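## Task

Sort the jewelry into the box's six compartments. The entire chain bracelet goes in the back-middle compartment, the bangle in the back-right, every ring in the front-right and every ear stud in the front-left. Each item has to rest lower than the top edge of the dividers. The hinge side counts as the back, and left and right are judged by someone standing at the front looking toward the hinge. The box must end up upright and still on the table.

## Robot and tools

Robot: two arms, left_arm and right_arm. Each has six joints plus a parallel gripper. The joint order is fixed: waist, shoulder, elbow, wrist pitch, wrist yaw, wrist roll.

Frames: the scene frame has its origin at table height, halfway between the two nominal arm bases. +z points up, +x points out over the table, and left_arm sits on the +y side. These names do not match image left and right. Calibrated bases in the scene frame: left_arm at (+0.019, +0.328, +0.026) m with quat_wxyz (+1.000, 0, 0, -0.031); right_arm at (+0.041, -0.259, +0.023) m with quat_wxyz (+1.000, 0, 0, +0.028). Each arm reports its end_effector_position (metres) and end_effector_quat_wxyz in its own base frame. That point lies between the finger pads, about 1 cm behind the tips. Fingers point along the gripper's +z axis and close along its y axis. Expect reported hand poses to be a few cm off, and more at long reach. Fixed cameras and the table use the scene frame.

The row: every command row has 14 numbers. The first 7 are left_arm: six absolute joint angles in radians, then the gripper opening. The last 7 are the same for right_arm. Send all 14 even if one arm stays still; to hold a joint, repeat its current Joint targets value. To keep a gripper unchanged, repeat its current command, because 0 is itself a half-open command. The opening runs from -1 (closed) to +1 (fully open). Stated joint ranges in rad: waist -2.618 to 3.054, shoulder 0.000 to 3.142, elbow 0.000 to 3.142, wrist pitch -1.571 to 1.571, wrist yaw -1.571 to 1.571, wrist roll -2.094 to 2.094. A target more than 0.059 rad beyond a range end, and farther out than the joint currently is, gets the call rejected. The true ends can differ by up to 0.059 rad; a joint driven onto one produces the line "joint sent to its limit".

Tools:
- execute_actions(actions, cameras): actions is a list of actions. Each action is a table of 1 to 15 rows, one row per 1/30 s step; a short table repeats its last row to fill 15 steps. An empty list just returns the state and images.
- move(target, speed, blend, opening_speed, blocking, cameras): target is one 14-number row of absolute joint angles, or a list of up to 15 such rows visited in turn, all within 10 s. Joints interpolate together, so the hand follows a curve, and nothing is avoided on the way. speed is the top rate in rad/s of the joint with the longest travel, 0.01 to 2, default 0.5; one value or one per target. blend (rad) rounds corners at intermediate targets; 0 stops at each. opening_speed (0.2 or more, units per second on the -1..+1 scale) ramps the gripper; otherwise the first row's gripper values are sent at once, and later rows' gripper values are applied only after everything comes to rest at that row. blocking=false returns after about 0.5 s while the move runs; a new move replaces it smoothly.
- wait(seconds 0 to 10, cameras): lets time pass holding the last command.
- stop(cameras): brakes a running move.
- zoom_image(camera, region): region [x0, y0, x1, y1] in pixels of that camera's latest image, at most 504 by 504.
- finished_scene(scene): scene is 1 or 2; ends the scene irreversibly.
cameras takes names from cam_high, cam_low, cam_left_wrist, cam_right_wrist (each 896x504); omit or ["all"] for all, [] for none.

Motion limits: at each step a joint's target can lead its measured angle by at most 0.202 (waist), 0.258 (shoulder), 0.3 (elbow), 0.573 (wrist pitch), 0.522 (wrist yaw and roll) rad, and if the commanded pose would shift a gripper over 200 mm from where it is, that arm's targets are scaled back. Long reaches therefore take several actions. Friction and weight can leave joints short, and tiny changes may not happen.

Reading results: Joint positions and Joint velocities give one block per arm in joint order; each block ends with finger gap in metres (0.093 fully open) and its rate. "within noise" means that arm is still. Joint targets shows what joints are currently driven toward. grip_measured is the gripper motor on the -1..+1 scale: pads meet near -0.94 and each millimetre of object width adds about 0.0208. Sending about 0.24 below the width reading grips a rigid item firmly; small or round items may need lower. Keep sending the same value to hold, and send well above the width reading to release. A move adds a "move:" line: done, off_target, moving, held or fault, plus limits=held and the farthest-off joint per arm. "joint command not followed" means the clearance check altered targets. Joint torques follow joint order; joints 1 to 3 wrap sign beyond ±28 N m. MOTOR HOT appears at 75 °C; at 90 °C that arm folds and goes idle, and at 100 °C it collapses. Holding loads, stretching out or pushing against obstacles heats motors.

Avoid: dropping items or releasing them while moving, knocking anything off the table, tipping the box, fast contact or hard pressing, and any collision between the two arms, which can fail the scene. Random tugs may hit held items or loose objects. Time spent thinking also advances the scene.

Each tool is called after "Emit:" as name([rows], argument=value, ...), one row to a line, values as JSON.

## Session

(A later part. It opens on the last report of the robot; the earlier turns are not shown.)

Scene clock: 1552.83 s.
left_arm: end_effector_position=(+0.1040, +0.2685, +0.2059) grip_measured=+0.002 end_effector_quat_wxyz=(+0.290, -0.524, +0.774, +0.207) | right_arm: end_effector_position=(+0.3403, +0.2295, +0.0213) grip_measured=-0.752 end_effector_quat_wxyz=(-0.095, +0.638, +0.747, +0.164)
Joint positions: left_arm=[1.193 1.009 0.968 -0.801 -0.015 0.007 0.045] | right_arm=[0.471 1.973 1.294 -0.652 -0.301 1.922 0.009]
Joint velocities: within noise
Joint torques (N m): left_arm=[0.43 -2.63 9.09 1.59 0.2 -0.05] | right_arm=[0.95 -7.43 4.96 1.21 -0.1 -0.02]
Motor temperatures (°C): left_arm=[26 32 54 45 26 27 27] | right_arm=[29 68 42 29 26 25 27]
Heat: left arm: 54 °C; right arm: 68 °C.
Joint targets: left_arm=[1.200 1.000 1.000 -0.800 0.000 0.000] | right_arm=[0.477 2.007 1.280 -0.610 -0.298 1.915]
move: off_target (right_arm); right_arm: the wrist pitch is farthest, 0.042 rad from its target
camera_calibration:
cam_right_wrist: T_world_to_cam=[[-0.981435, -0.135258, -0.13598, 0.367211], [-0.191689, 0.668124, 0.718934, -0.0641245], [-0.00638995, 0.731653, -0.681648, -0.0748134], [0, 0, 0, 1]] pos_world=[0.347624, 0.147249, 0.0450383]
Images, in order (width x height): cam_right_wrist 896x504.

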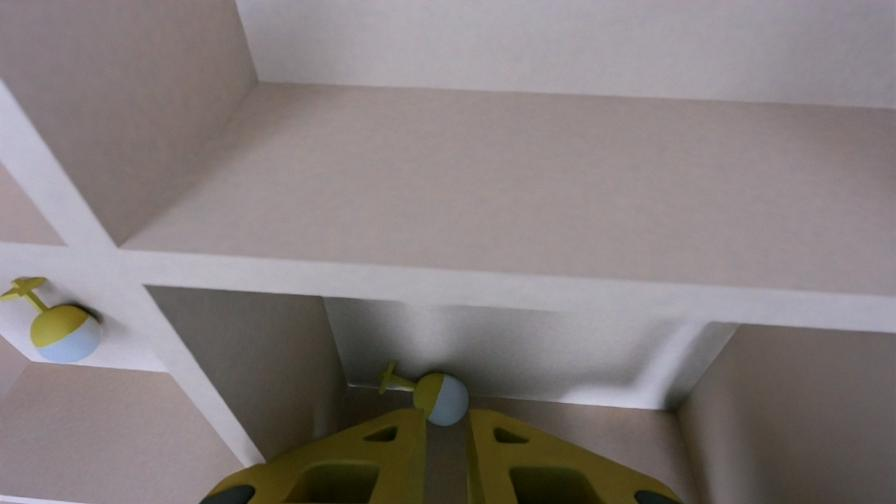

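Emit:
move([
  [1.2,1.0,1.0,-0.8,0,0,0,0.45,1.90,1.45,-0.95,-0.3,1.5,-0.75],
  [1.2,1.0,1.0,-0.8,0,0,0,0.40,1.85,1.45,-0.95,-0.5,-0.2,-0.75],
  [1.2,1.0,1.0,-0.8,0,0,0,0.363,1.955,1.247,-0.576,-0.612,-1.332,-0.75],
], speed=0.6, blend=0.05, cameras=["cam_right_wrist","cam_low"])

Scene clock: 1615.90 s.
left_arm: end_effector_position=(+0.1040, +0.2685, +0.2059) grip_measured=+0.002 end_effector_quat_wxyz=(+0.290, -0.524, +0.774, +0.207) | right_arm: end_effector_position=(+0.3430, +0.2355, +0.0489) grip_measured=-0.752 end_effector_quat_wxyz=(-0.260, +0.735, -0.594, -0.198)
Joint positions: left_arm=[1.193 1.009 0.968 -0.801 -0.015 0.007 0.045] | right_arm=[0.369 1.938 1.256 -0.593 -0.605 -1.319 0.009]
Joint velocities: within noise
Joint torques (N m): left_arm=[0.42 -2.65 9.07 1.59 0.2 -0.05] | right_arm=[-0.08 -8.85 5.52 1.1 -0.48 -0.07]
Motor temperatures (°C): left_arm=[26 32 54 45 26 27 27] | right_arm=[29 61 41 30 26 25 27]
Heat: left arm: 54 °C; right arm: 61 °C.
Joint targets: left_arm=[1.200 1.000 1.000 -0.800 0.000 0.000] | right_arm=[0.363 1.955 1.247 -0.576 -0.612 -1.332]
move: done
camera_calibration:
cam_right_wrist: T_world_to_cam=[[0.975066, 0.169696, 0.142999, -0.38209], [0.196044, -0.960649, -0.196772, 0.207896], [0.10398, 0.2199, -0.969965, 0.0364348], [0, 0, 0, 1]] pos_world=[0.328018, 0.256542, 0.130887]
Images, in order (width x height): cam_low 896x504, cam_right_wrist 896x504.

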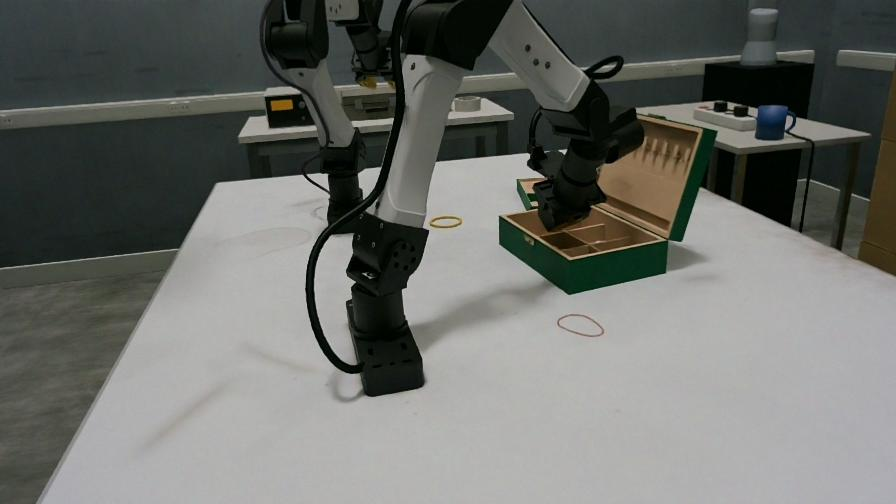

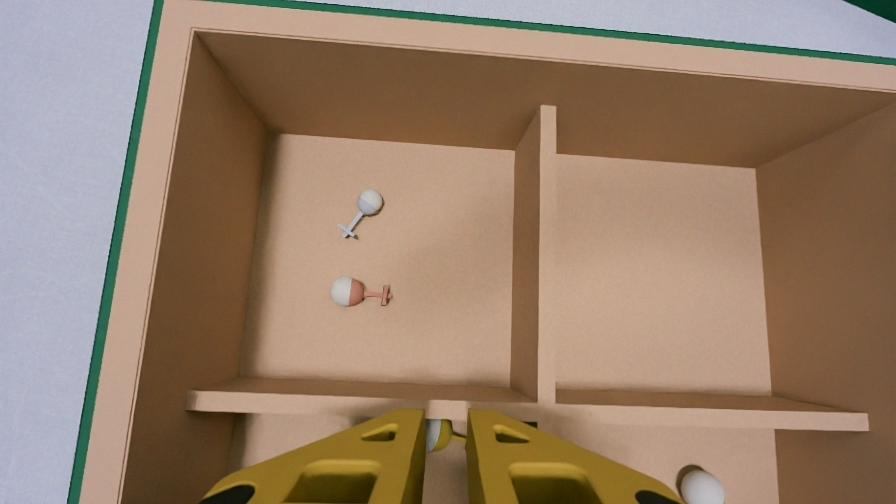

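Emit:
move([
  [1.2,1.0,1.0,-0.8,0,0,0,0.350,1.998,1.236,-0.532,-0.616,-1.346,-0.75],
], speed=0.15, cameras=["cam_right_wrist"])

Emit:
zoom_image(camera="cam_right_wrist", region=[280, 340, 680, 504])

Scene clock: 1640.27 s.
left_arm: end_effector_position=(+0.1040, +0.2685, +0.2059) grip_measured=+0.002 end_effector_quat_wxyz=(+0.290, -0.524, +0.774, +0.207) | right_arm: end_effector_position=(+0.3465, +0.2320, +0.0333) grip_measured=-0.752 end_effector_quat_wxyz=(-0.258, +0.734, -0.596, -0.201)
Joint positions: left_arm=[1.193 1.009 0.968 -0.801 -0.015 0.007 0.045] | right_arm=[0.356 1.978 1.246 -0.558 -0.613 -1.333 0.009]
Joint velocities: within noise
Joint torques (N m): left_arm=[0.43 -2.63 9.07 1.59 0.2 -0.05] | right_arm=[0.02 -8.77 5.29 1.14 -0.45 -0.07]
Motor temperatures (°C): left_arm=[26 32 54 45 26 27 27] | right_arm=[29 61 40 30 27 25 27]
Heat: left arm: 54 °C; right arm: 61 °C.
Joint targets: left_arm=[1.200 1.000 1.000 -0.800 0.000 0.000] | right_arm=[0.350 1.998 1.236 -0.532 -0.616 -1.346]
move: done
camera_calibration:
cam_right_wrist: T_world_to_cam=[[0.976326, 0.169092, 0.134889, -0.382687], [0.193914, -0.960526, -0.199466, 0.201582], [0.0958368, 0.220901, -0.970576, 0.0243474], [0, 0, 0, 1]] pos_world=[0.332205, 0.252956, 0.11546]
Images, in order (width x height): cam_right_wrist 896x504.

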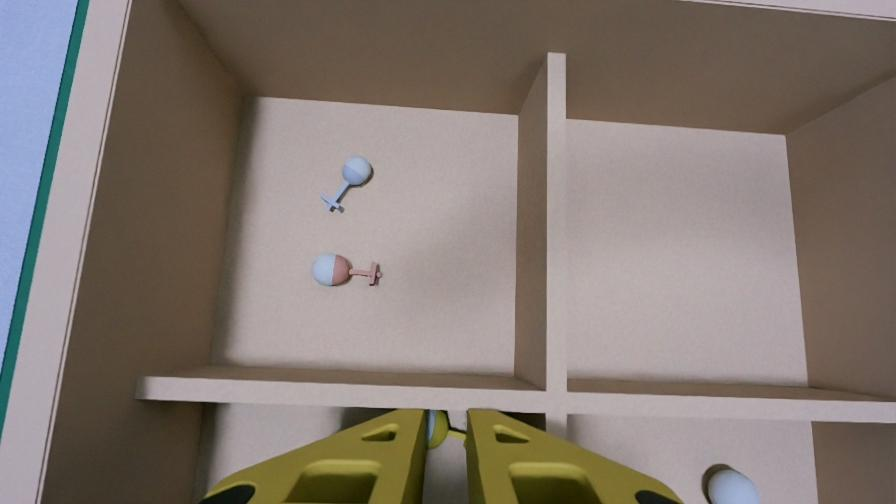

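Scaled by 1.260 from the camera's 896x504 image, which has a finer 1280x720 frame.

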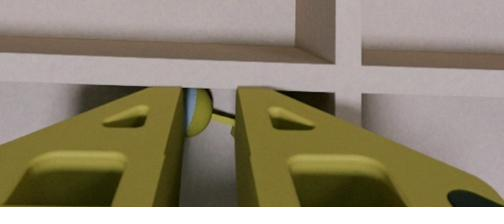

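Emit:
move([
  [1.2,1.0,1.0,-0.8,0,0,0,0.352,1.990,1.224,-0.528,-0.616,-1.346,-0.75],
  [1.2,1.0,1.0,-0.8,0,0,0,0.352,2.021,1.197,-0.470,-0.616,-1.346,-0.75],
], speed=0.1, cameras=["cam_right_wrist"])

Emit:
zoom_image(camera="cam_right_wrist", region=[280, 340, 680, 504])

Scene clock: 1655.73 s.
left_arm: end_effector_position=(+0.1040, +0.2685, +0.2059) grip_measured=+0.002 end_effector_quat_wxyz=(+0.290, -0.524, +0.774, +0.207) | right_arm: end_effector_position=(+0.3453, +0.2331, +0.0314) grip_measured=-0.752 end_effector_quat_wxyz=(-0.272, +0.732, -0.588, -0.210)
Joint positions: left_arm=[1.193 1.009 0.968 -0.801 -0.015 0.007 0.045] | right_arm=[0.348 1.978 1.218 -0.516 -0.648 -1.34 0.009]
Joint velocities: within noise
Joint torques (N m): left_arm=[0.42 -2.63 9.09 1.59 0.2 -0.05] | right_arm=[0.79 -6.52 4.11 1.36 -0.09 0]
Motor temperatures (°C): left_arm=[26 32 54 45 26 27 27] | right_arm=[29 60 41 30 27 25 27]
Heat: left arm: 54 °C; right arm: 60 °C.
Joint targets: left_arm=[1.200 1.000 1.000 -0.800 0.000 0.000] | right_arm=[0.352 2.021 1.197 -0.470 -0.616 -1.346]
move: off_target (right_arm); right_arm: the wrist pitch is farthest, 0.046 rad from its target
camera_calibration:
cam_right_wrist: T_world_to_cam=[[0.974192, 0.170976, 0.147368, -0.381602], [0.202165, -0.951293, -0.232747, 0.198563], [0.100396, 0.256533, -0.961307, 0.012109], [0, 0, 0, 1]] pos_world=[0.330395, 0.25103, 0.114091]
Images, in order (width x height): cam_right_wrist 896x504.

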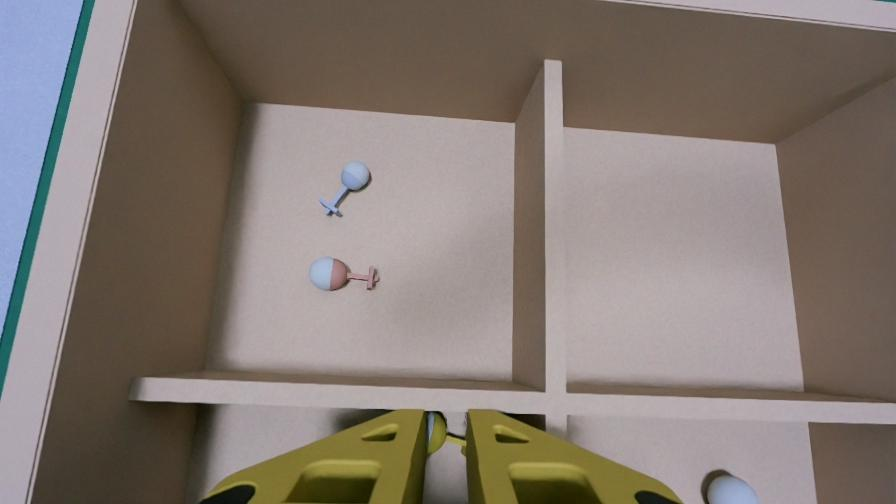

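Scaled by 1.260 from the camera's 896x504 image, which has a finer 1280x720 frame.

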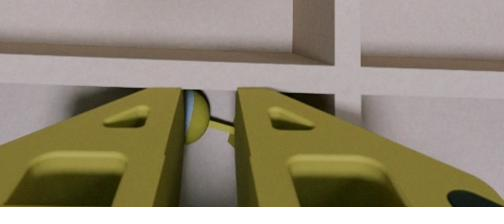

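Emit:
move([
  [1.2,1.0,1.0,-0.8,0,0,0,0.345,1.965,1.24,-0.560,-0.610,-1.340,-0.75],
  [1.2,1.0,1.0,-0.8,0,0,0,0.337,1.985,1.216,-0.520,-0.610,-1.340,-0.75],
  [1.2,1.0,1.0,-0.8,0,0,0,0.337,2.014,1.187,-0.465,-0.610,-1.340,-0.75],
], speed=0.1, cameras=["cam_right_wrist"])

Emit:
zoom_image(camera="cam_right_wrist", region=[280, 340, 680, 504])

Scene clock: 1670.80 s.
left_arm: end_effector_position=(+0.1040, +0.2685, +0.2059) grip_measured=+0.002 end_effector_quat_wxyz=(+0.290, -0.524, +0.774, +0.207) | right_arm: end_effector_position=(+0.3459, +0.2324, +0.0313) grip_measured=-0.752 end_effector_quat_wxyz=(-0.279, +0.729, -0.587, -0.214)
Joint positions: left_arm=[1.193 1.009 0.968 -0.801 -0.015 0.007 0.045] | right_arm=[0.34 1.978 1.209 -0.501 -0.663 -1.34 0.009]
Joint velocities: within noise
Joint torques (N m): left_arm=[0.43 -2.63 9.09 1.59 0.2 -0.05] | right_arm=[0.25 -7.12 4.15 1.27 0.07 0.06]
Motor temperatures (°C): left_arm=[26 32 54 45 26 27 27] | right_arm=[29 59 40 31 27 25 27]
Heat: left arm: 54 °C; right arm: 59 °C.
Joint targets: left_arm=[1.200 1.000 1.000 -0.800 0.000 0.000] | right_arm=[0.337 2.014 1.187 -0.465 -0.610 -1.340]
move: off_target (right_arm); right_arm: the wrist yaw is farthest, 0.053 rad from its target
camera_calibration:
cam_right_wrist: T_world_to_cam=[[0.974449, 0.166208, 0.151079, -0.381074], [0.200072, -0.948, -0.24752, 0.198137], [0.102083, 0.271422, -0.957031, 0.00798489], [0, 0, 0, 1]] pos_world=[0.33088, 0.249005, 0.114257]
Images, in order (width x height): cam_right_wrist 896x504.

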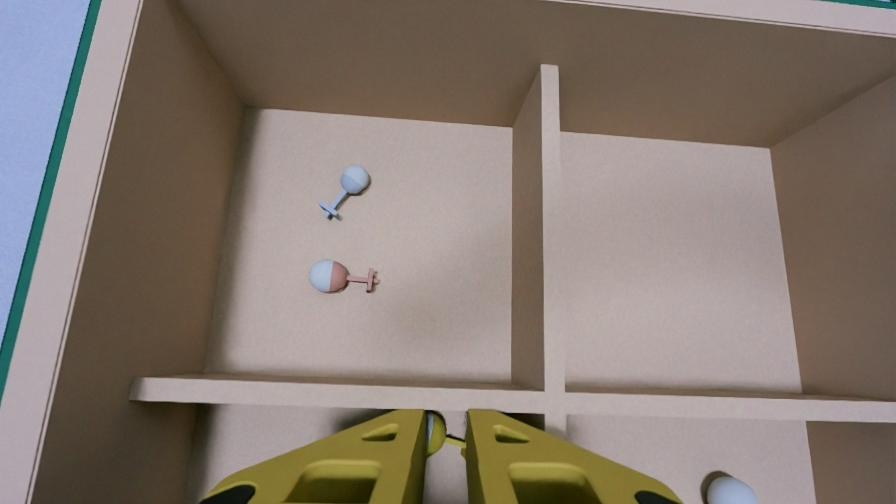

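Scaled by 1.260 from the camera's 896x504 image, which has a finer 1280x720 frame.

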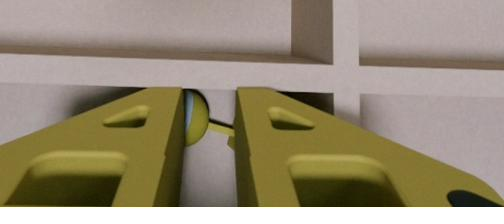

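Emit:
move([
  [1.2,1.0,1.0,-0.8,0,0,0,0.345,1.87,1.40,-0.85,-0.60,-1.0,-1],
  [1.2,1.0,1.0,-0.8,0,0,0,0.25,1.60,1.35,-0.80,-0.1,-0.2,-1],
  [1.2,1.0,1.0,-0.8,0,0,0,0.05,1.60,1.29,-0.738,0,0,-1],
  [1.2,1.0,1.0,-0.8,0,0,0,0.06,1.795,0.902,-0.155,0,0,-1],
], speed=0.6, blend=[0.05,0.08,0.03,0], cameras=["cam_right_wrist","cam_high","cam_low"])

Scene clock: 1741.43 s.
left_arm: end_effector_position=(+0.1040, +0.2685, +0.2059) grip_measured=+0.002 end_effector_quat_wxyz=(+0.290, -0.524, +0.774, +0.207) | right_arm: end_effector_position=(+0.3994, +0.0228, +0.0119) grip_measured=-0.973 end_effector_quat_wxyz=(+0.259, -0.033, +0.965, +0.010)
Joint positions: left_arm=[1.193 1.009 0.968 -0.801 -0.015 0.007 0.045] | right_arm=[0.053 1.784 0.908 -0.171 -0.009 -0.012 0]
Joint velocities: within noise
Joint torques (N m): left_arm=[0.43 -2.65 9.09 1.59 0.2 -0.06] | right_arm=[1.06 -7.76 5.71 1.57 0.1 0.17]
Motor temperatures (°C): left_arm=[26 32 54 45 26 27 27] | right_arm=[29 58 39 31 26 25 27]
Heat: left arm: 54 °C; right arm: 58 °C.
Joint targets: left_arm=[1.200 1.000 1.000 -0.800 0.000 0.000] | right_arm=[0.060 1.795 0.902 -0.155 0.000 0.000]
move: done
camera_calibration:
cam_right_wrist: T_world_to_cam=[[0.0790657, -0.996844, -0.00709791, -0.00946106], [-0.994155, -0.0783234, -0.0743006, 0.439055], [0.0735102, 0.0129311, -0.997211, 0.058656], [0, 0, 0, 1]] pos_world=[0.432925, 0.0241986, 0.0910473]
Images, in order (width x height): cam_high 896x504, cam_low 896x504, cam_right_wrist 896x504.

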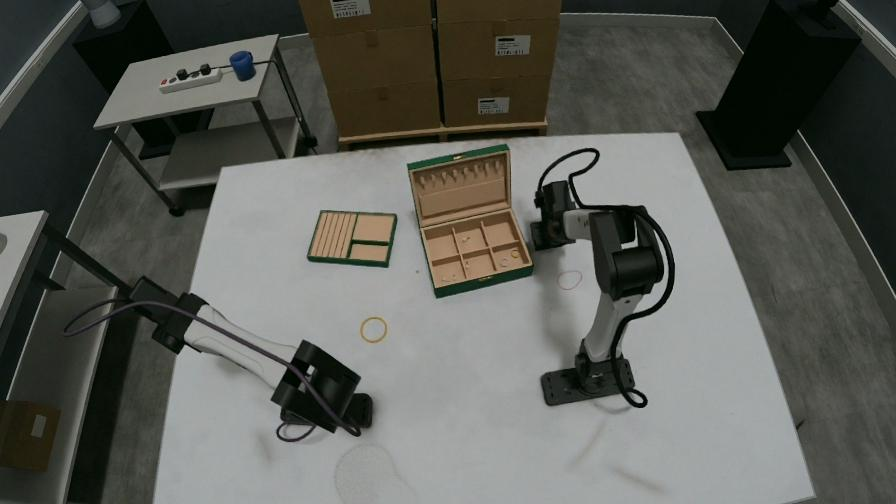

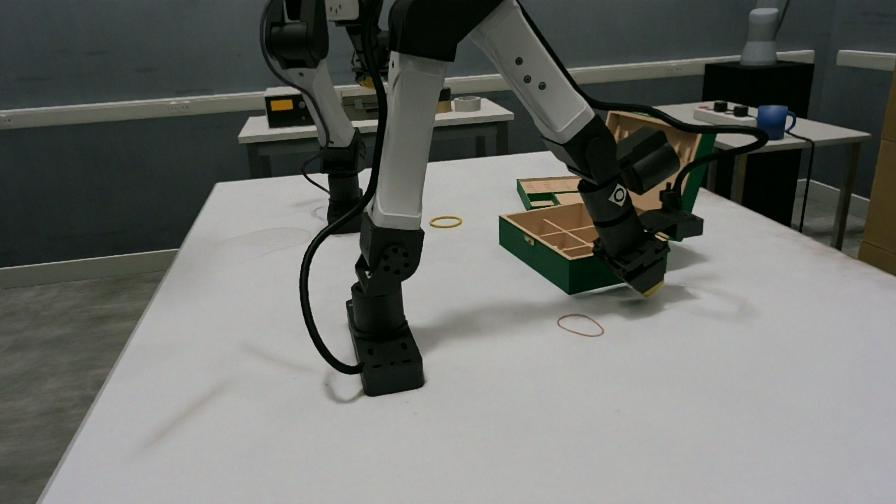

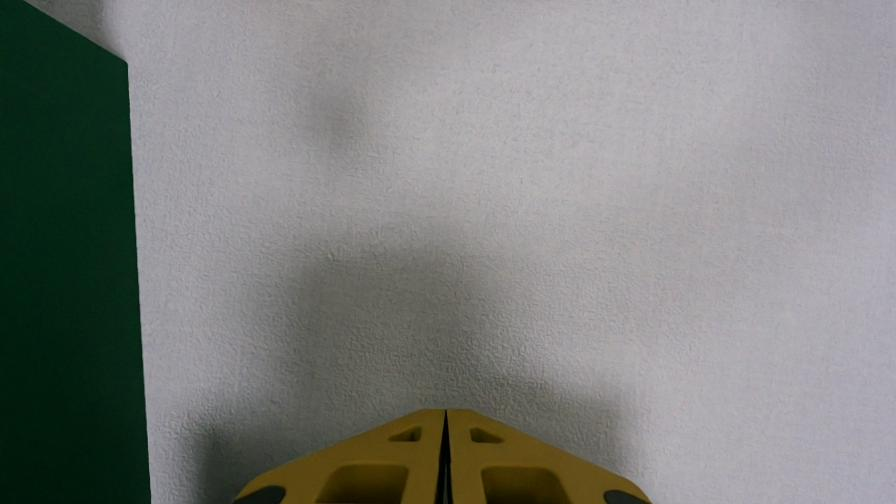

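Emit:
move([
  [1.2,1.0,1.0,-0.8,0,0,0,0.135,1.795,0.902,-0.155,0,0,-1],
], speed=0.15, cameras=["cam_right_wrist","cam_high"])

Emit:
zoom_image(camera="cam_high", region=[400, 190, 560, 320])

Scene clock: 1755.17 s.
left_arm: end_effector_position=(+0.1040, +0.2685, +0.2059) grip_measured=+0.002 end_effector_quat_wxyz=(+0.290, -0.524, +0.774, +0.207) | right_arm: end_effector_position=(+0.3968, +0.0535, +0.0121) grip_measured=-0.973 end_effector_quat_wxyz=(+0.259, -0.070, +0.963, +0.019)
Joint positions: left_arm=[1.193 1.009 0.968 -0.801 -0.015 0.007 0.045] | right_arm=[0.131 1.784 0.908 -0.17 -0.007 -0.012 0]
Joint velocities: within noise
Joint torques (N m): left_arm=[0.42 -2.63 9.07 1.59 0.2 -0.05] | right_arm=[0.83 -7.76 5.71 1.59 0.09 0.17]
Motor temperatures (°C): left_arm=[26 32 54 45 26 27 27] | right_arm=[29 59 39 33 26 25 27]
Heat: left arm: 54 °C; right arm: 59 °C.
Joint targets: left_arm=[1.200 1.000 1.000 -0.800 0.000 0.000] | right_arm=[0.135 1.795 0.902 -0.155 0.000 0.000]
move: done
camera_calibration:
cam_right_wrist: T_world_to_cam=[[0.155064, -0.987888, -0.00560048, -0.00929641], [-0.985129, -0.154202, -0.075783, 0.439365], [0.0740015, 0.0172684, -0.997109, 0.058206], [0, 0, 0, 1]] pos_world=[0.429965, 0.0575618, 0.091282]
Images, in order (width x height): cam_high 896x504, cam_right_wrist 896x504.

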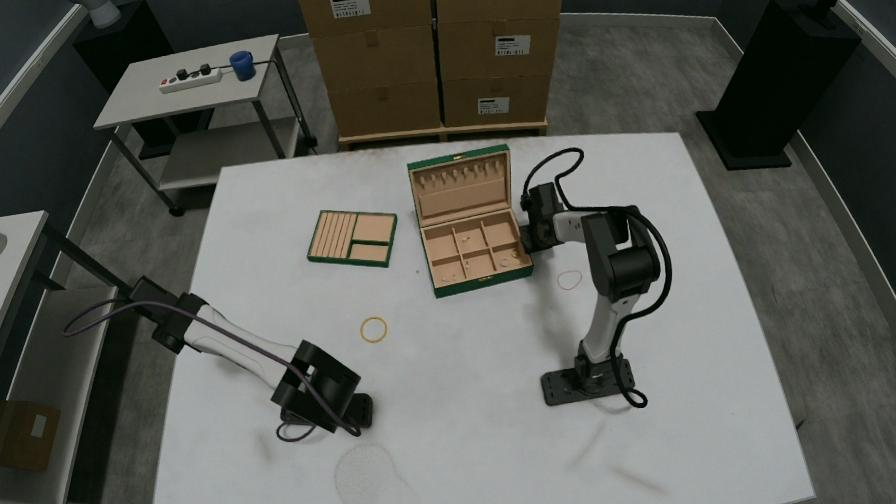

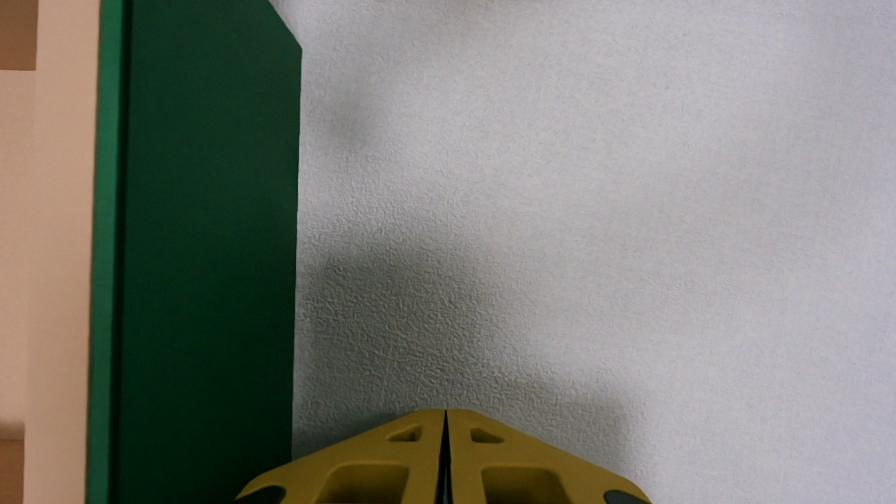

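Scaled by 3.150 from the camera's 896x504 image, which has a finer 1280x720 frame.

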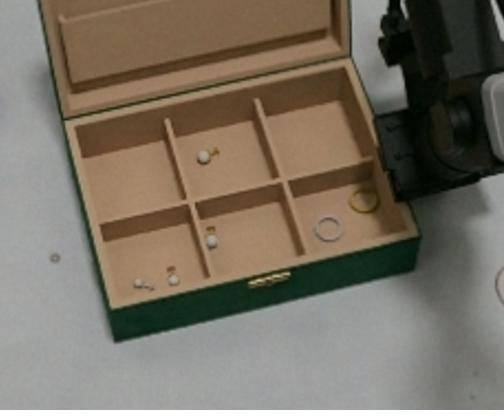

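Emit:
move([
  [1.2,1.0,1.0,-0.8,0,0,0,0.215,1.795,0.902,-0.155,0,0,-1],
], speed=0.6, cameras=["cam_high"])

Emit:
zoom_image(camera="cam_high", region=[390, 190, 550, 320])

Scene clock: 1768.93 s.
left_arm: end_effector_position=(+0.1040, +0.2685, +0.2059) grip_measured=+0.002 end_effector_quat_wxyz=(+0.290, -0.524, +0.774, +0.207) | right_arm: end_effector_position=(+0.3952, +0.0700, +0.0127) grip_measured=-0.973 end_effector_quat_wxyz=(+0.262, -0.090, +0.961, +0.007)
Joint positions: left_arm=[1.193 1.009 0.968 -0.801 -0.015 0.007 0.045] | right_arm=[0.19 1.784 0.908 -0.165 0.036 -0.006 0]
Joint velocities: within noise
Joint torques (N m): left_arm=[0.43 -2.65 9.07 1.59 0.2 -0.06] | right_arm=[2.59 -7.77 5.72 1.55 -0.31 0.11]
Motor temperatures (°C): left_arm=[26 32 54 45 26 27 27] | right_arm=[29 59 39 33 26 25 27]
Heat: left arm: 54 °C; right arm: 59 °C.
Joint targets: left_arm=[1.200 1.000 1.000 -0.800 0.000 0.000] | right_arm=[0.215 1.795 0.902 -0.155 0.000 0.000]
move: off_target (right_arm); right_arm: the wrist yaw is farthest, 0.036 rad from its target
Images, in order (width x height): cam_high 896x504.

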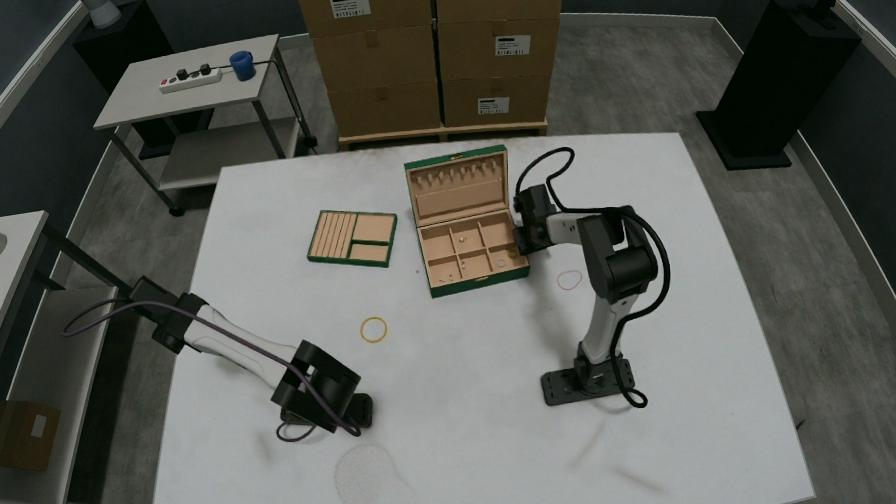

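Scaled by 3.150 from the camera's 896x504 image, which has a finer 1280x720 frame.

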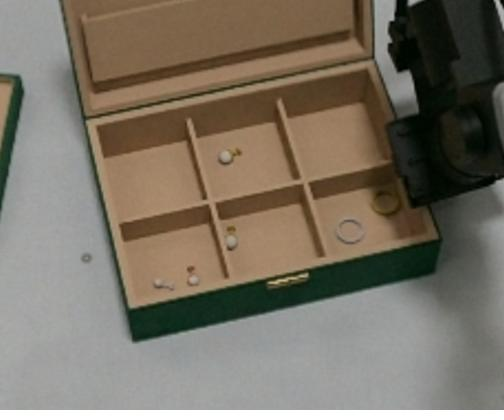

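Emit:
move([
  [1.2,1.0,1.0,-0.8,0,0,0,0.33,1.795,0.902,-0.155,0,0,-1],
], speed=1.0, cameras=["cam_high"])

Emit:
zoom_image(camera="cam_high", region=[380, 190, 540, 320])

Scene clock: 1782.20 s.
left_arm: end_effector_position=(+0.1040, +0.2685, +0.2059) grip_measured=+0.002 end_effector_quat_wxyz=(+0.290, -0.524, +0.774, +0.207) | right_arm: end_effector_position=(+0.3838, +0.1185, +0.0130) grip_measured=-0.973 end_effector_quat_wxyz=(+0.263, -0.148, +0.953, +0.021)
Joint positions: left_arm=[1.193 1.009 0.968 -0.801 -0.015 0.007 0.045] | right_arm=[0.317 1.784 0.908 -0.163 0.042 -0.003 0]
Joint velocities: within noise
Joint torques (N m): left_arm=[0.43 -2.65 9.1 1.6 0.2 -0.05] | right_arm=[1.59 -7.77 5.72 1.53 -0.37 0.08]
Motor temperatures (°C): left_arm=[26 32 54 45 26 27 27] | right_arm=[29 59 39 33 27 25 27]
Heat: left arm: 54 °C; right arm: 59 °C.
Joint targets: left_arm=[1.200 1.000 1.000 -0.800 0.000 0.000] | right_arm=[0.330 1.795 0.902 -0.155 0.000 0.000]
move: off_target (right_arm); right_arm: the wrist yaw is farthest, 0.042 rad from its target
Images, in order (width x height): cam_high 896x504.

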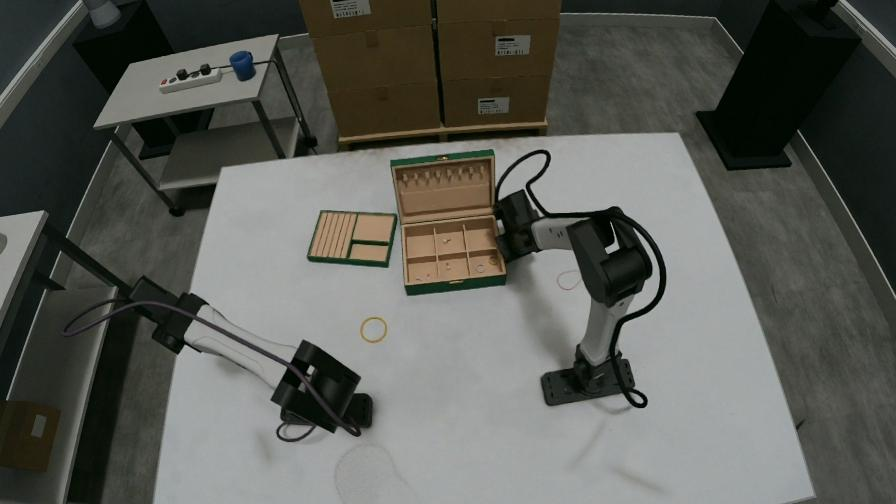

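Scaled by 3.150 from the camera's 896x504 image, which has a finer 1280x720 frame.

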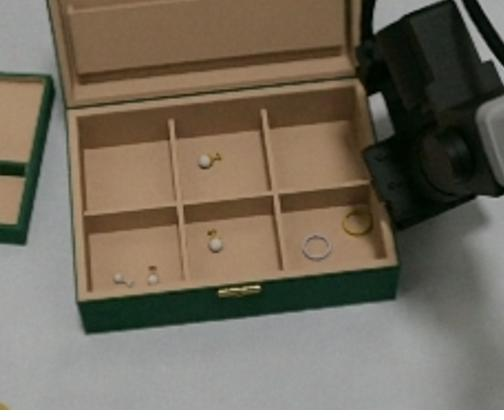

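Emit:
move([
  [1.2,1.0,1.0,-0.8,0,0,0,0.24,1.795,0.902,-0.155,0,0,-1],
  [1.2,1.0,1.0,-0.8,0,0,0,0.24,1.58,1.28,-0.75,0,0.1,-0.2],
  [1.2,1.0,1.0,-0.8,0,0,0,0.42,1.55,1.30,-0.80,0,0.42,-0.2],
], speed=0.5, blend=[0.02,0.05,0], cameras=["cam_right_wrist"])

Scene clock: 1817.07 s.
left_arm: end_effector_position=(+0.1040, +0.2685, +0.2059) grip_measured=+0.002 end_effector_quat_wxyz=(+0.290, -0.524, +0.774, +0.207) | right_arm: end_effector_position=(+0.3553, +0.1566, +0.1503) grip_measured=-0.202 end_effector_quat_wxyz=(+0.226, -0.004, +0.969, +0.096)
Joint positions: left_arm=[1.193 1.009 0.968 -0.801 -0.015 0.007 0.045] | right_arm=[0.418 1.574 1.278 -0.778 0.006 0.407 0.035]
Joint velocities: within noise
Joint torques (N m): left_arm=[0.43 -2.63 9.07 1.59 0.2 -0.05] | right_arm=[0.66 -10.18 9.54 1.16 -0.01 0.15]
Motor temperatures (°C): left_arm=[26 32 54 45 26 27 27] | right_arm=[29 59 40 33 27 25 27]
Heat: left arm: 54 °C; right arm: 59 °C.
Joint targets: left_arm=[1.200 1.000 1.000 -0.800 0.000 0.000] | right_arm=[0.420 1.550 1.300 -0.800 0.000 0.420]
move: done; blend cut to 0 rad at target 2
camera_calibration:
cam_right_wrist: T_world_to_cam=[[0.0624935, -0.979749, -0.19023, 0.159128], [-0.998037, -0.0605834, -0.0158458, 0.405732], [0.00400012, 0.190846, -0.981612, 0.192716], [0, 0, 0, 1]] pos_world=[0.39422, 0.143707, 0.225873]
Images, in order (width x height): cam_right_wrist 896x504.

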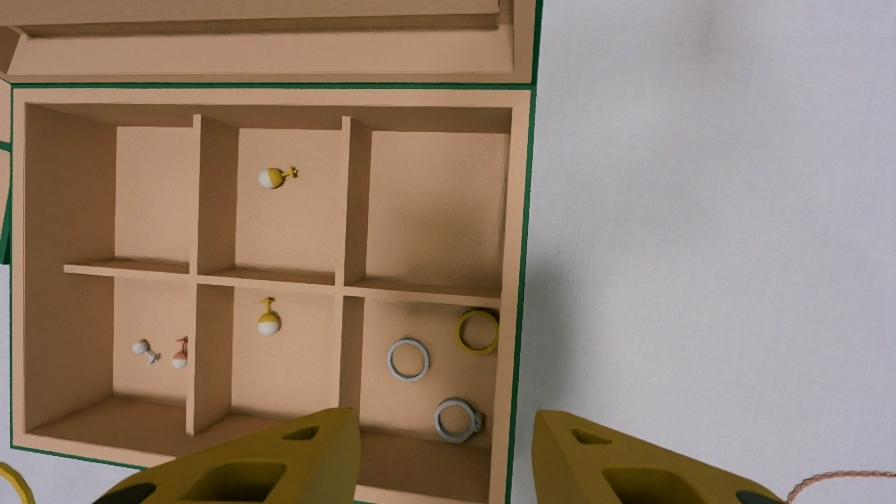

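Emit:
move([
  [1.2,1.0,1.0,-0.8,0,0,0,0.402,1.57,1.27,-0.78,0,0.44,-0.3],
  [1.2,1.0,1.0,-0.8,0,0,0,0.402,1.665,0.99,-0.375,0,0.44,-0.3],
], speed=0.25, cameras=["cam_right_wrist"])

Scene clock: 1835.10 s.
left_arm: end_effector_position=(+0.1040, +0.2685, +0.2059) grip_measured=+0.002 end_effector_quat_wxyz=(+0.290, -0.524, +0.774, +0.207) | right_arm: end_effector_position=(+0.3625, +0.1556, +0.0663) grip_measured=-0.297 end_effector_quat_wxyz=(+0.240, +0.011, +0.965, +0.103)
Joint positions: left_arm=[1.193 1.009 0.968 -0.801 -0.015 0.007 0.045] | right_arm=[0.408 1.651 0.999 -0.391 0.006 0.428 0.031]
Joint velocities: within noise
Joint torques (N m): left_arm=[0.43 -2.65 9.09 1.59 0.2 -0.05] | right_arm=[-0.02 -6.89 6.09 1.59 -0.01 0.16]
Motor temperatures (°C): left_arm=[26 32 54 45 26 27 27] | right_arm=[29 58 41 33 27 25 27]
Heat: left arm: 54 °C; right arm: 58 °C.
Joint targets: left_arm=[1.200 1.000 1.000 -0.800 0.000 0.000] | right_arm=[0.402 1.665 0.990 -0.375 0.000 0.440]
move: done
camera_calibration:
cam_right_wrist: T_world_to_cam=[[0.0398365, -0.976779, -0.210514, 0.150758], [-0.998634, -0.0317917, -0.0414636, 0.409029], [0.0338081, 0.211879, -0.976711, 0.0960244], [0, 0, 0, 1]] pos_world=[0.399218, 0.139915, 0.142485]
Images, in order (width x height): cam_right_wrist 896x504.

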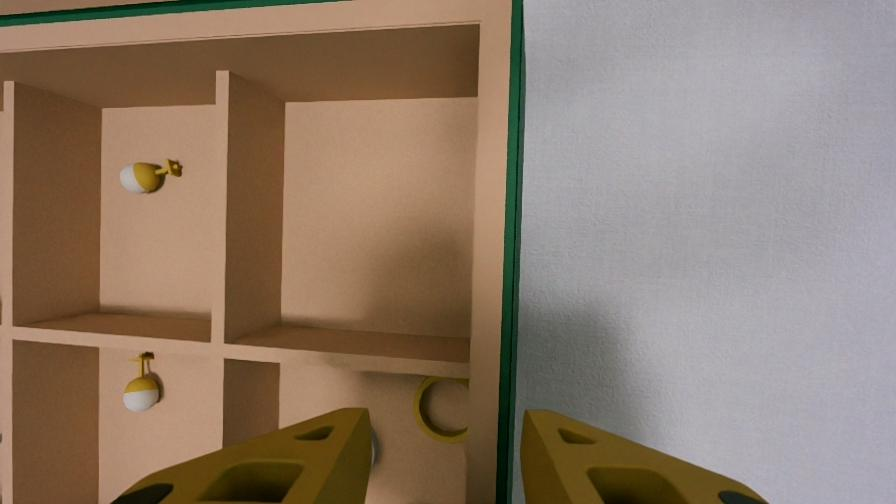

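Emit:
move([
  [1.2,1.0,1.0,-0.8,0,0,0,0.44,1.70,1.20,-0.60,0.12,0.45,-0.3],
  [1.2,1.0,1.0,-0.8,0,0,0,0.487,1.758,1.129,-0.48,0.258,0.472,-0.3],
], speed=0.3, cameras=["cam_right_wrist"])

Scene clock: 1860.70 s.
left_arm: end_effector_position=(+0.1040, +0.2685, +0.2059) grip_measured=+0.002 end_effector_quat_wxyz=(+0.290, -0.524, +0.774, +0.207) | right_arm: end_effector_position=(+0.3808, +0.1522, +0.0713) grip_measured=-0.298 end_effector_quat_wxyz=(+0.260, +0.018, +0.965, -0.004)
Joint positions: left_arm=[1.193 1.009 0.968 -0.801 -0.015 0.007 0.045] | right_arm=[0.482 1.745 1.137 -0.496 0.25 0.46 0.031]
Joint velocities: within noise
Joint torques (N m): left_arm=[0.42 -2.65 9.09 1.59 0.2 -0.05] | right_arm=[0.95 -7.88 6.17 1.45 0.28 0.17]
Motor temperatures (°C): left_arm=[26 32 54 45 26 27 27] | right_arm=[29 57 41 34 27 25 27]
Heat: left arm: 54 °C; right arm: 57 °C.
Joint targets: left_arm=[1.200 1.000 1.000 -0.800 0.000 0.000] | right_arm=[0.487 1.758 1.129 -0.480 0.258 0.472]
move: done
camera_calibration:
cam_right_wrist: T_world_to_cam=[[-0.0261226, -0.999627, -0.00801, 0.161938], [-0.996764, 0.0266555, -0.0758289, 0.420209], [0.0760141, 0.00600324, -0.997089, 0.117641], [0, 0, 0, 1]] pos_world=[0.414138, 0.14997, 0.150459]
Images, in order (width x height): cam_right_wrist 896x504.

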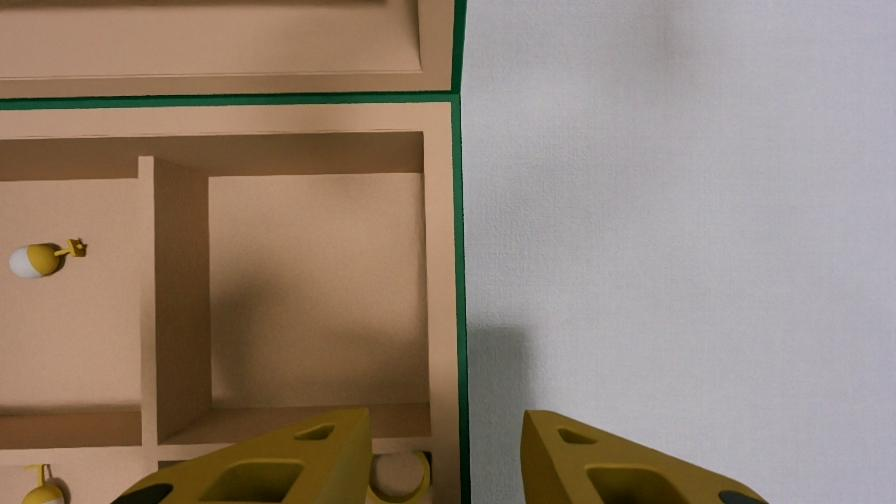

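Emit:
move([
  [1.2,1.0,1.0,-0.8,0,0,0,0.487,1.818,1.045,-0.338,0.258,0.472,-0.3],
  [1.2,1.0,1.0,-0.8,0,0,0,0.487,1.818,1.045,-0.338,0.258,0.472,-1],
], speed=0.2, opening_speed=0.5, cameras=["cam_right_wrist"])

Scene clock: 1871.57 s.
left_arm: end_effector_position=(+0.1040, +0.2685, +0.2059) grip_measured=+0.002 end_effector_quat_wxyz=(+0.290, -0.524, +0.774, +0.207) | right_arm: end_effector_position=(+0.3811, +0.1529, +0.0371) grip_measured=-0.893 end_effector_quat_wxyz=(+0.261, +0.018, +0.965, -0.002)
Joint positions: left_arm=[1.193 1.009 0.968 -0.801 -0.015 0.007 0.045] | right_arm=[0.482 1.8 1.055 -0.353 0.247 0.459 0.002]
Joint velocities: within noise
Joint torques (N m): left_arm=[0.43 -2.63 9.1 1.59 0.21 -0.06] | right_arm=[0.88 -7.66 5.68 1.48 0.31 0.18]
Motor temperatures (°C): left_arm=[26 32 54 45 26 27 27] | right_arm=[29 58 41 34 27 25 27]
Heat: left arm: 54 °C; right arm: 58 °C.
Joint targets: left_arm=[1.200 1.000 1.000 -0.800 0.000 0.000] | right_arm=[0.487 1.818 1.045 -0.338 0.258 0.472]
move: done
camera_calibration:
cam_right_wrist: T_world_to_cam=[[-0.0240198, -0.999646, -0.0114481, 0.161748], [-0.996605, 0.0248456, -0.078494, 0.418197], [0.0787507, 0.00952386, -0.996849, 0.081914], [0, 0, 0, 1]] pos_world=[0.414212, 0.15052, 0.116334]
Images, in order (width x height): cam_right_wrist 896x504.

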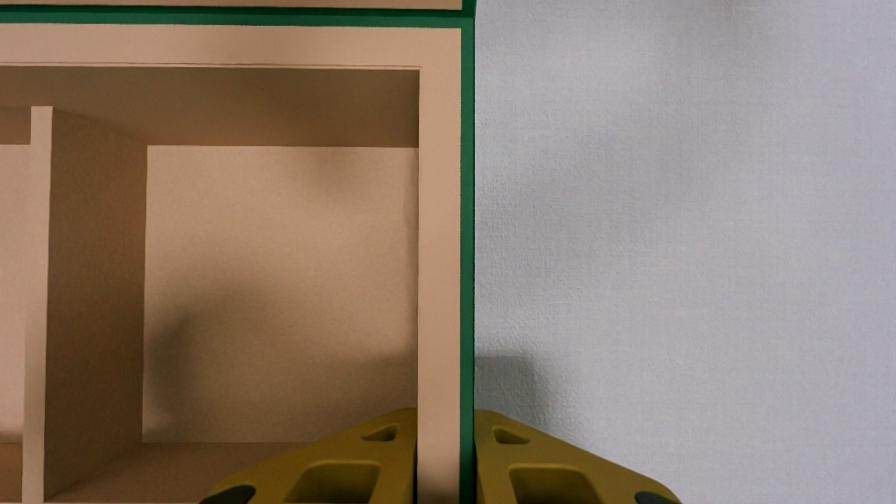

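Emit:
move([
  [1.2,1.0,1.0,-0.8,0,0,0,0.402,1.650,0.865,-0.31,0.216,0.389,-1],
  [1.2,1.0,1.0,-0.8,0,0,0,0.316,1.480,0.698,-0.29,0.176,0.313,-1],
], speed=0.12, blend=0.03, cameras=["cam_right_wrist","cam_high","cam_low"])

Scene clock: 1888.43 s.
left_arm: end_effector_position=(+0.1040, +0.2685, +0.2059) grip_measured=+0.002 end_effector_quat_wxyz=(+0.290, -0.524, +0.774, +0.207) | right_arm: end_effector_position=(+0.3268, +0.0808, +0.0360) grip_measured=-0.912 end_effector_quat_wxyz=(+0.267, +0.025, +0.963, +0.005)
Joint positions: left_arm=[1.193 1.009 0.968 -0.801 -0.015 0.007 0.045] | right_arm=[0.327 1.503 0.711 -0.263 0.169 0.335 0.001]
Joint velocities: within noise
Joint torques (N m): left_arm=[0.43 -2.63 9.09 1.6 0.21 -0.05] | right_arm=[-0.4 -8.46 5.27 1.13 0.22 -0.17]
Motor temperatures (°C): left_arm=[26 32 54 45 26 27 27] | right_arm=[29 58 41 34 27 25 28]
Heat: left arm: 54 °C; right arm: 58 °C.
Joint targets: left_arm=[1.200 1.000 1.000 -0.800 0.000 0.000] | right_arm=[0.316 1.480 0.698 -0.290 0.176 0.313]
move: done
camera_calibration:
cam_right_wrist: T_world_to_cam=[[-0.0351962, -0.998948, -0.0293822, 0.0925257], [-0.995148, 0.0377349, -0.0908613, 0.364735], [0.0918745, 0.0260417, -0.99543, 0.0801223], [0, 0, 0, 1]] pos_world=[0.35886, 0.0765787, 0.115615]
Images, in order (width x height): cam_high 896x504, cam_low 896x504, cam_right_wrist 896x504.

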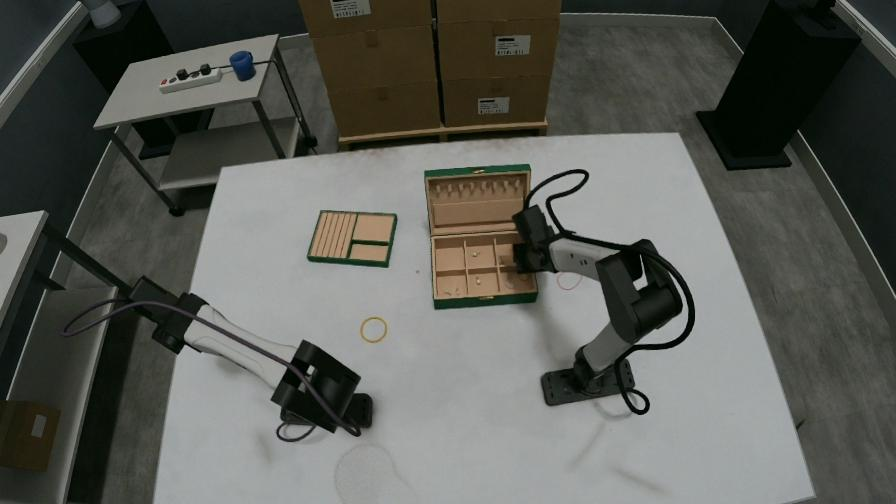

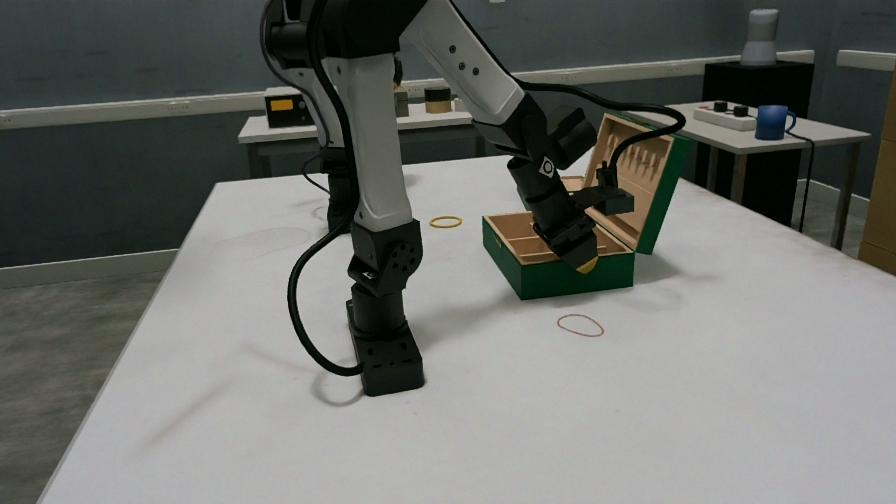

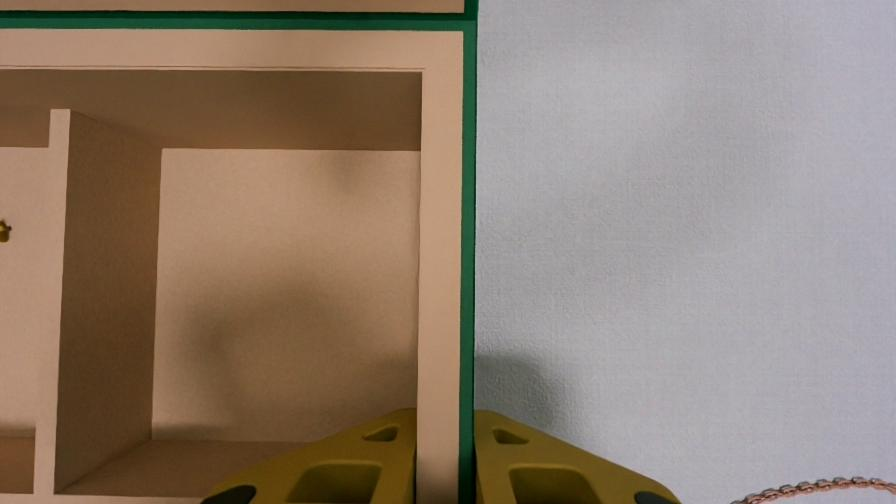

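Emit:
move([
  [1.2,1.0,1.0,-0.8,0,0,0,0.325,1.50,0.71,-0.265,0.172,0.325,-0.4],
  [1.2,1.0,1.0,-0.8,0,0,0,0.325,1.45,0.80,-0.40,0.172,0.325,-0.4],
  [1.2,1.0,1.0,-0.8,0,0,0,0.45,1.30,1.15,-0.90,0,0.40,-0.4],
], speed=0.25, opening_speed=0.5, cameras=["cam_right_wrist","cam_high"])

Scene clock: 1903.27 s.
left_arm: end_effector_position=(+0.1040, +0.2685, +0.2059) grip_measured=+0.002 end_effector_quat_wxyz=(+0.290, -0.524, +0.774, +0.207) | right_arm: end_effector_position=(+0.2923, +0.1373, +0.1709) grip_measured=-0.402 end_effector_quat_wxyz=(+0.232, -0.026, +0.968, +0.097)
Joint positions: left_arm=[1.193 1.009 0.968 -0.801 -0.015 0.007 0.045] | right_arm=[0.444 1.315 1.13 -0.878 0.009 0.388 0.026]
Joint velocities: within noise
Joint torques (N m): left_arm=[0.43 -2.63 9.09 1.59 0.21 -0.05] | right_arm=[1.02 -6.72 9.4 1.16 -0.05 0.17]
Motor temperatures (°C): left_arm=[26 32 54 45 26 27 27] | right_arm=[29 58 41 33 27 25 28]
Heat: left arm: 54 °C; right arm: 58 °C.
Joint targets: left_arm=[1.200 1.000 1.000 -0.800 0.000 0.000] | right_arm=[0.450 1.300 1.150 -0.900 0.000 0.400]
move: done
camera_calibration:
cam_right_wrist: T_world_to_cam=[[0.106139, -0.977477, -0.182412, 0.133693], [-0.994291, -0.102303, -0.0303349, 0.349173], [0.0109903, 0.18459, -0.982754, 0.215877], [0, 0, 0, 1]] pos_world=[0.330617, 0.126555, 0.247133]
Images, in order (width x height): cam_high 896x504, cam_right_wrist 896x504.

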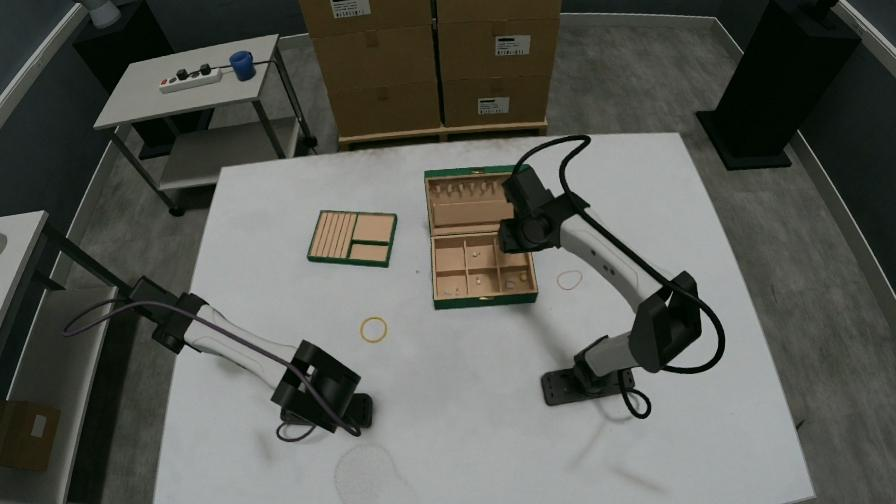

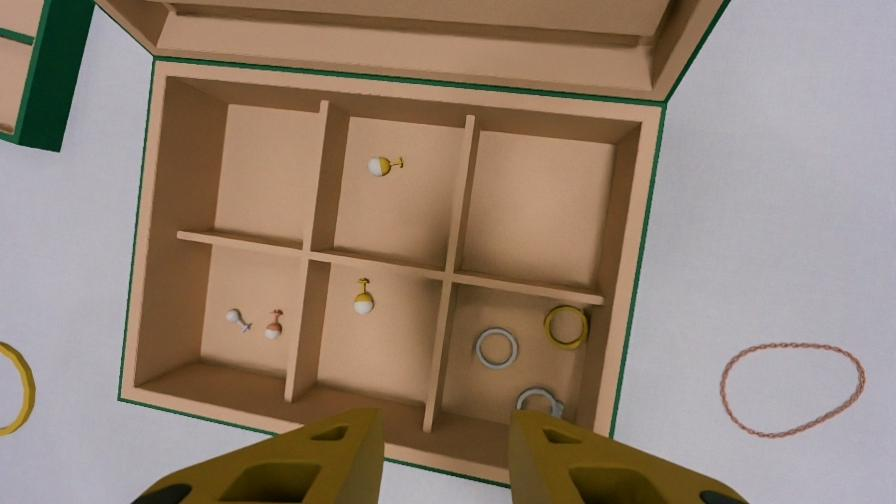

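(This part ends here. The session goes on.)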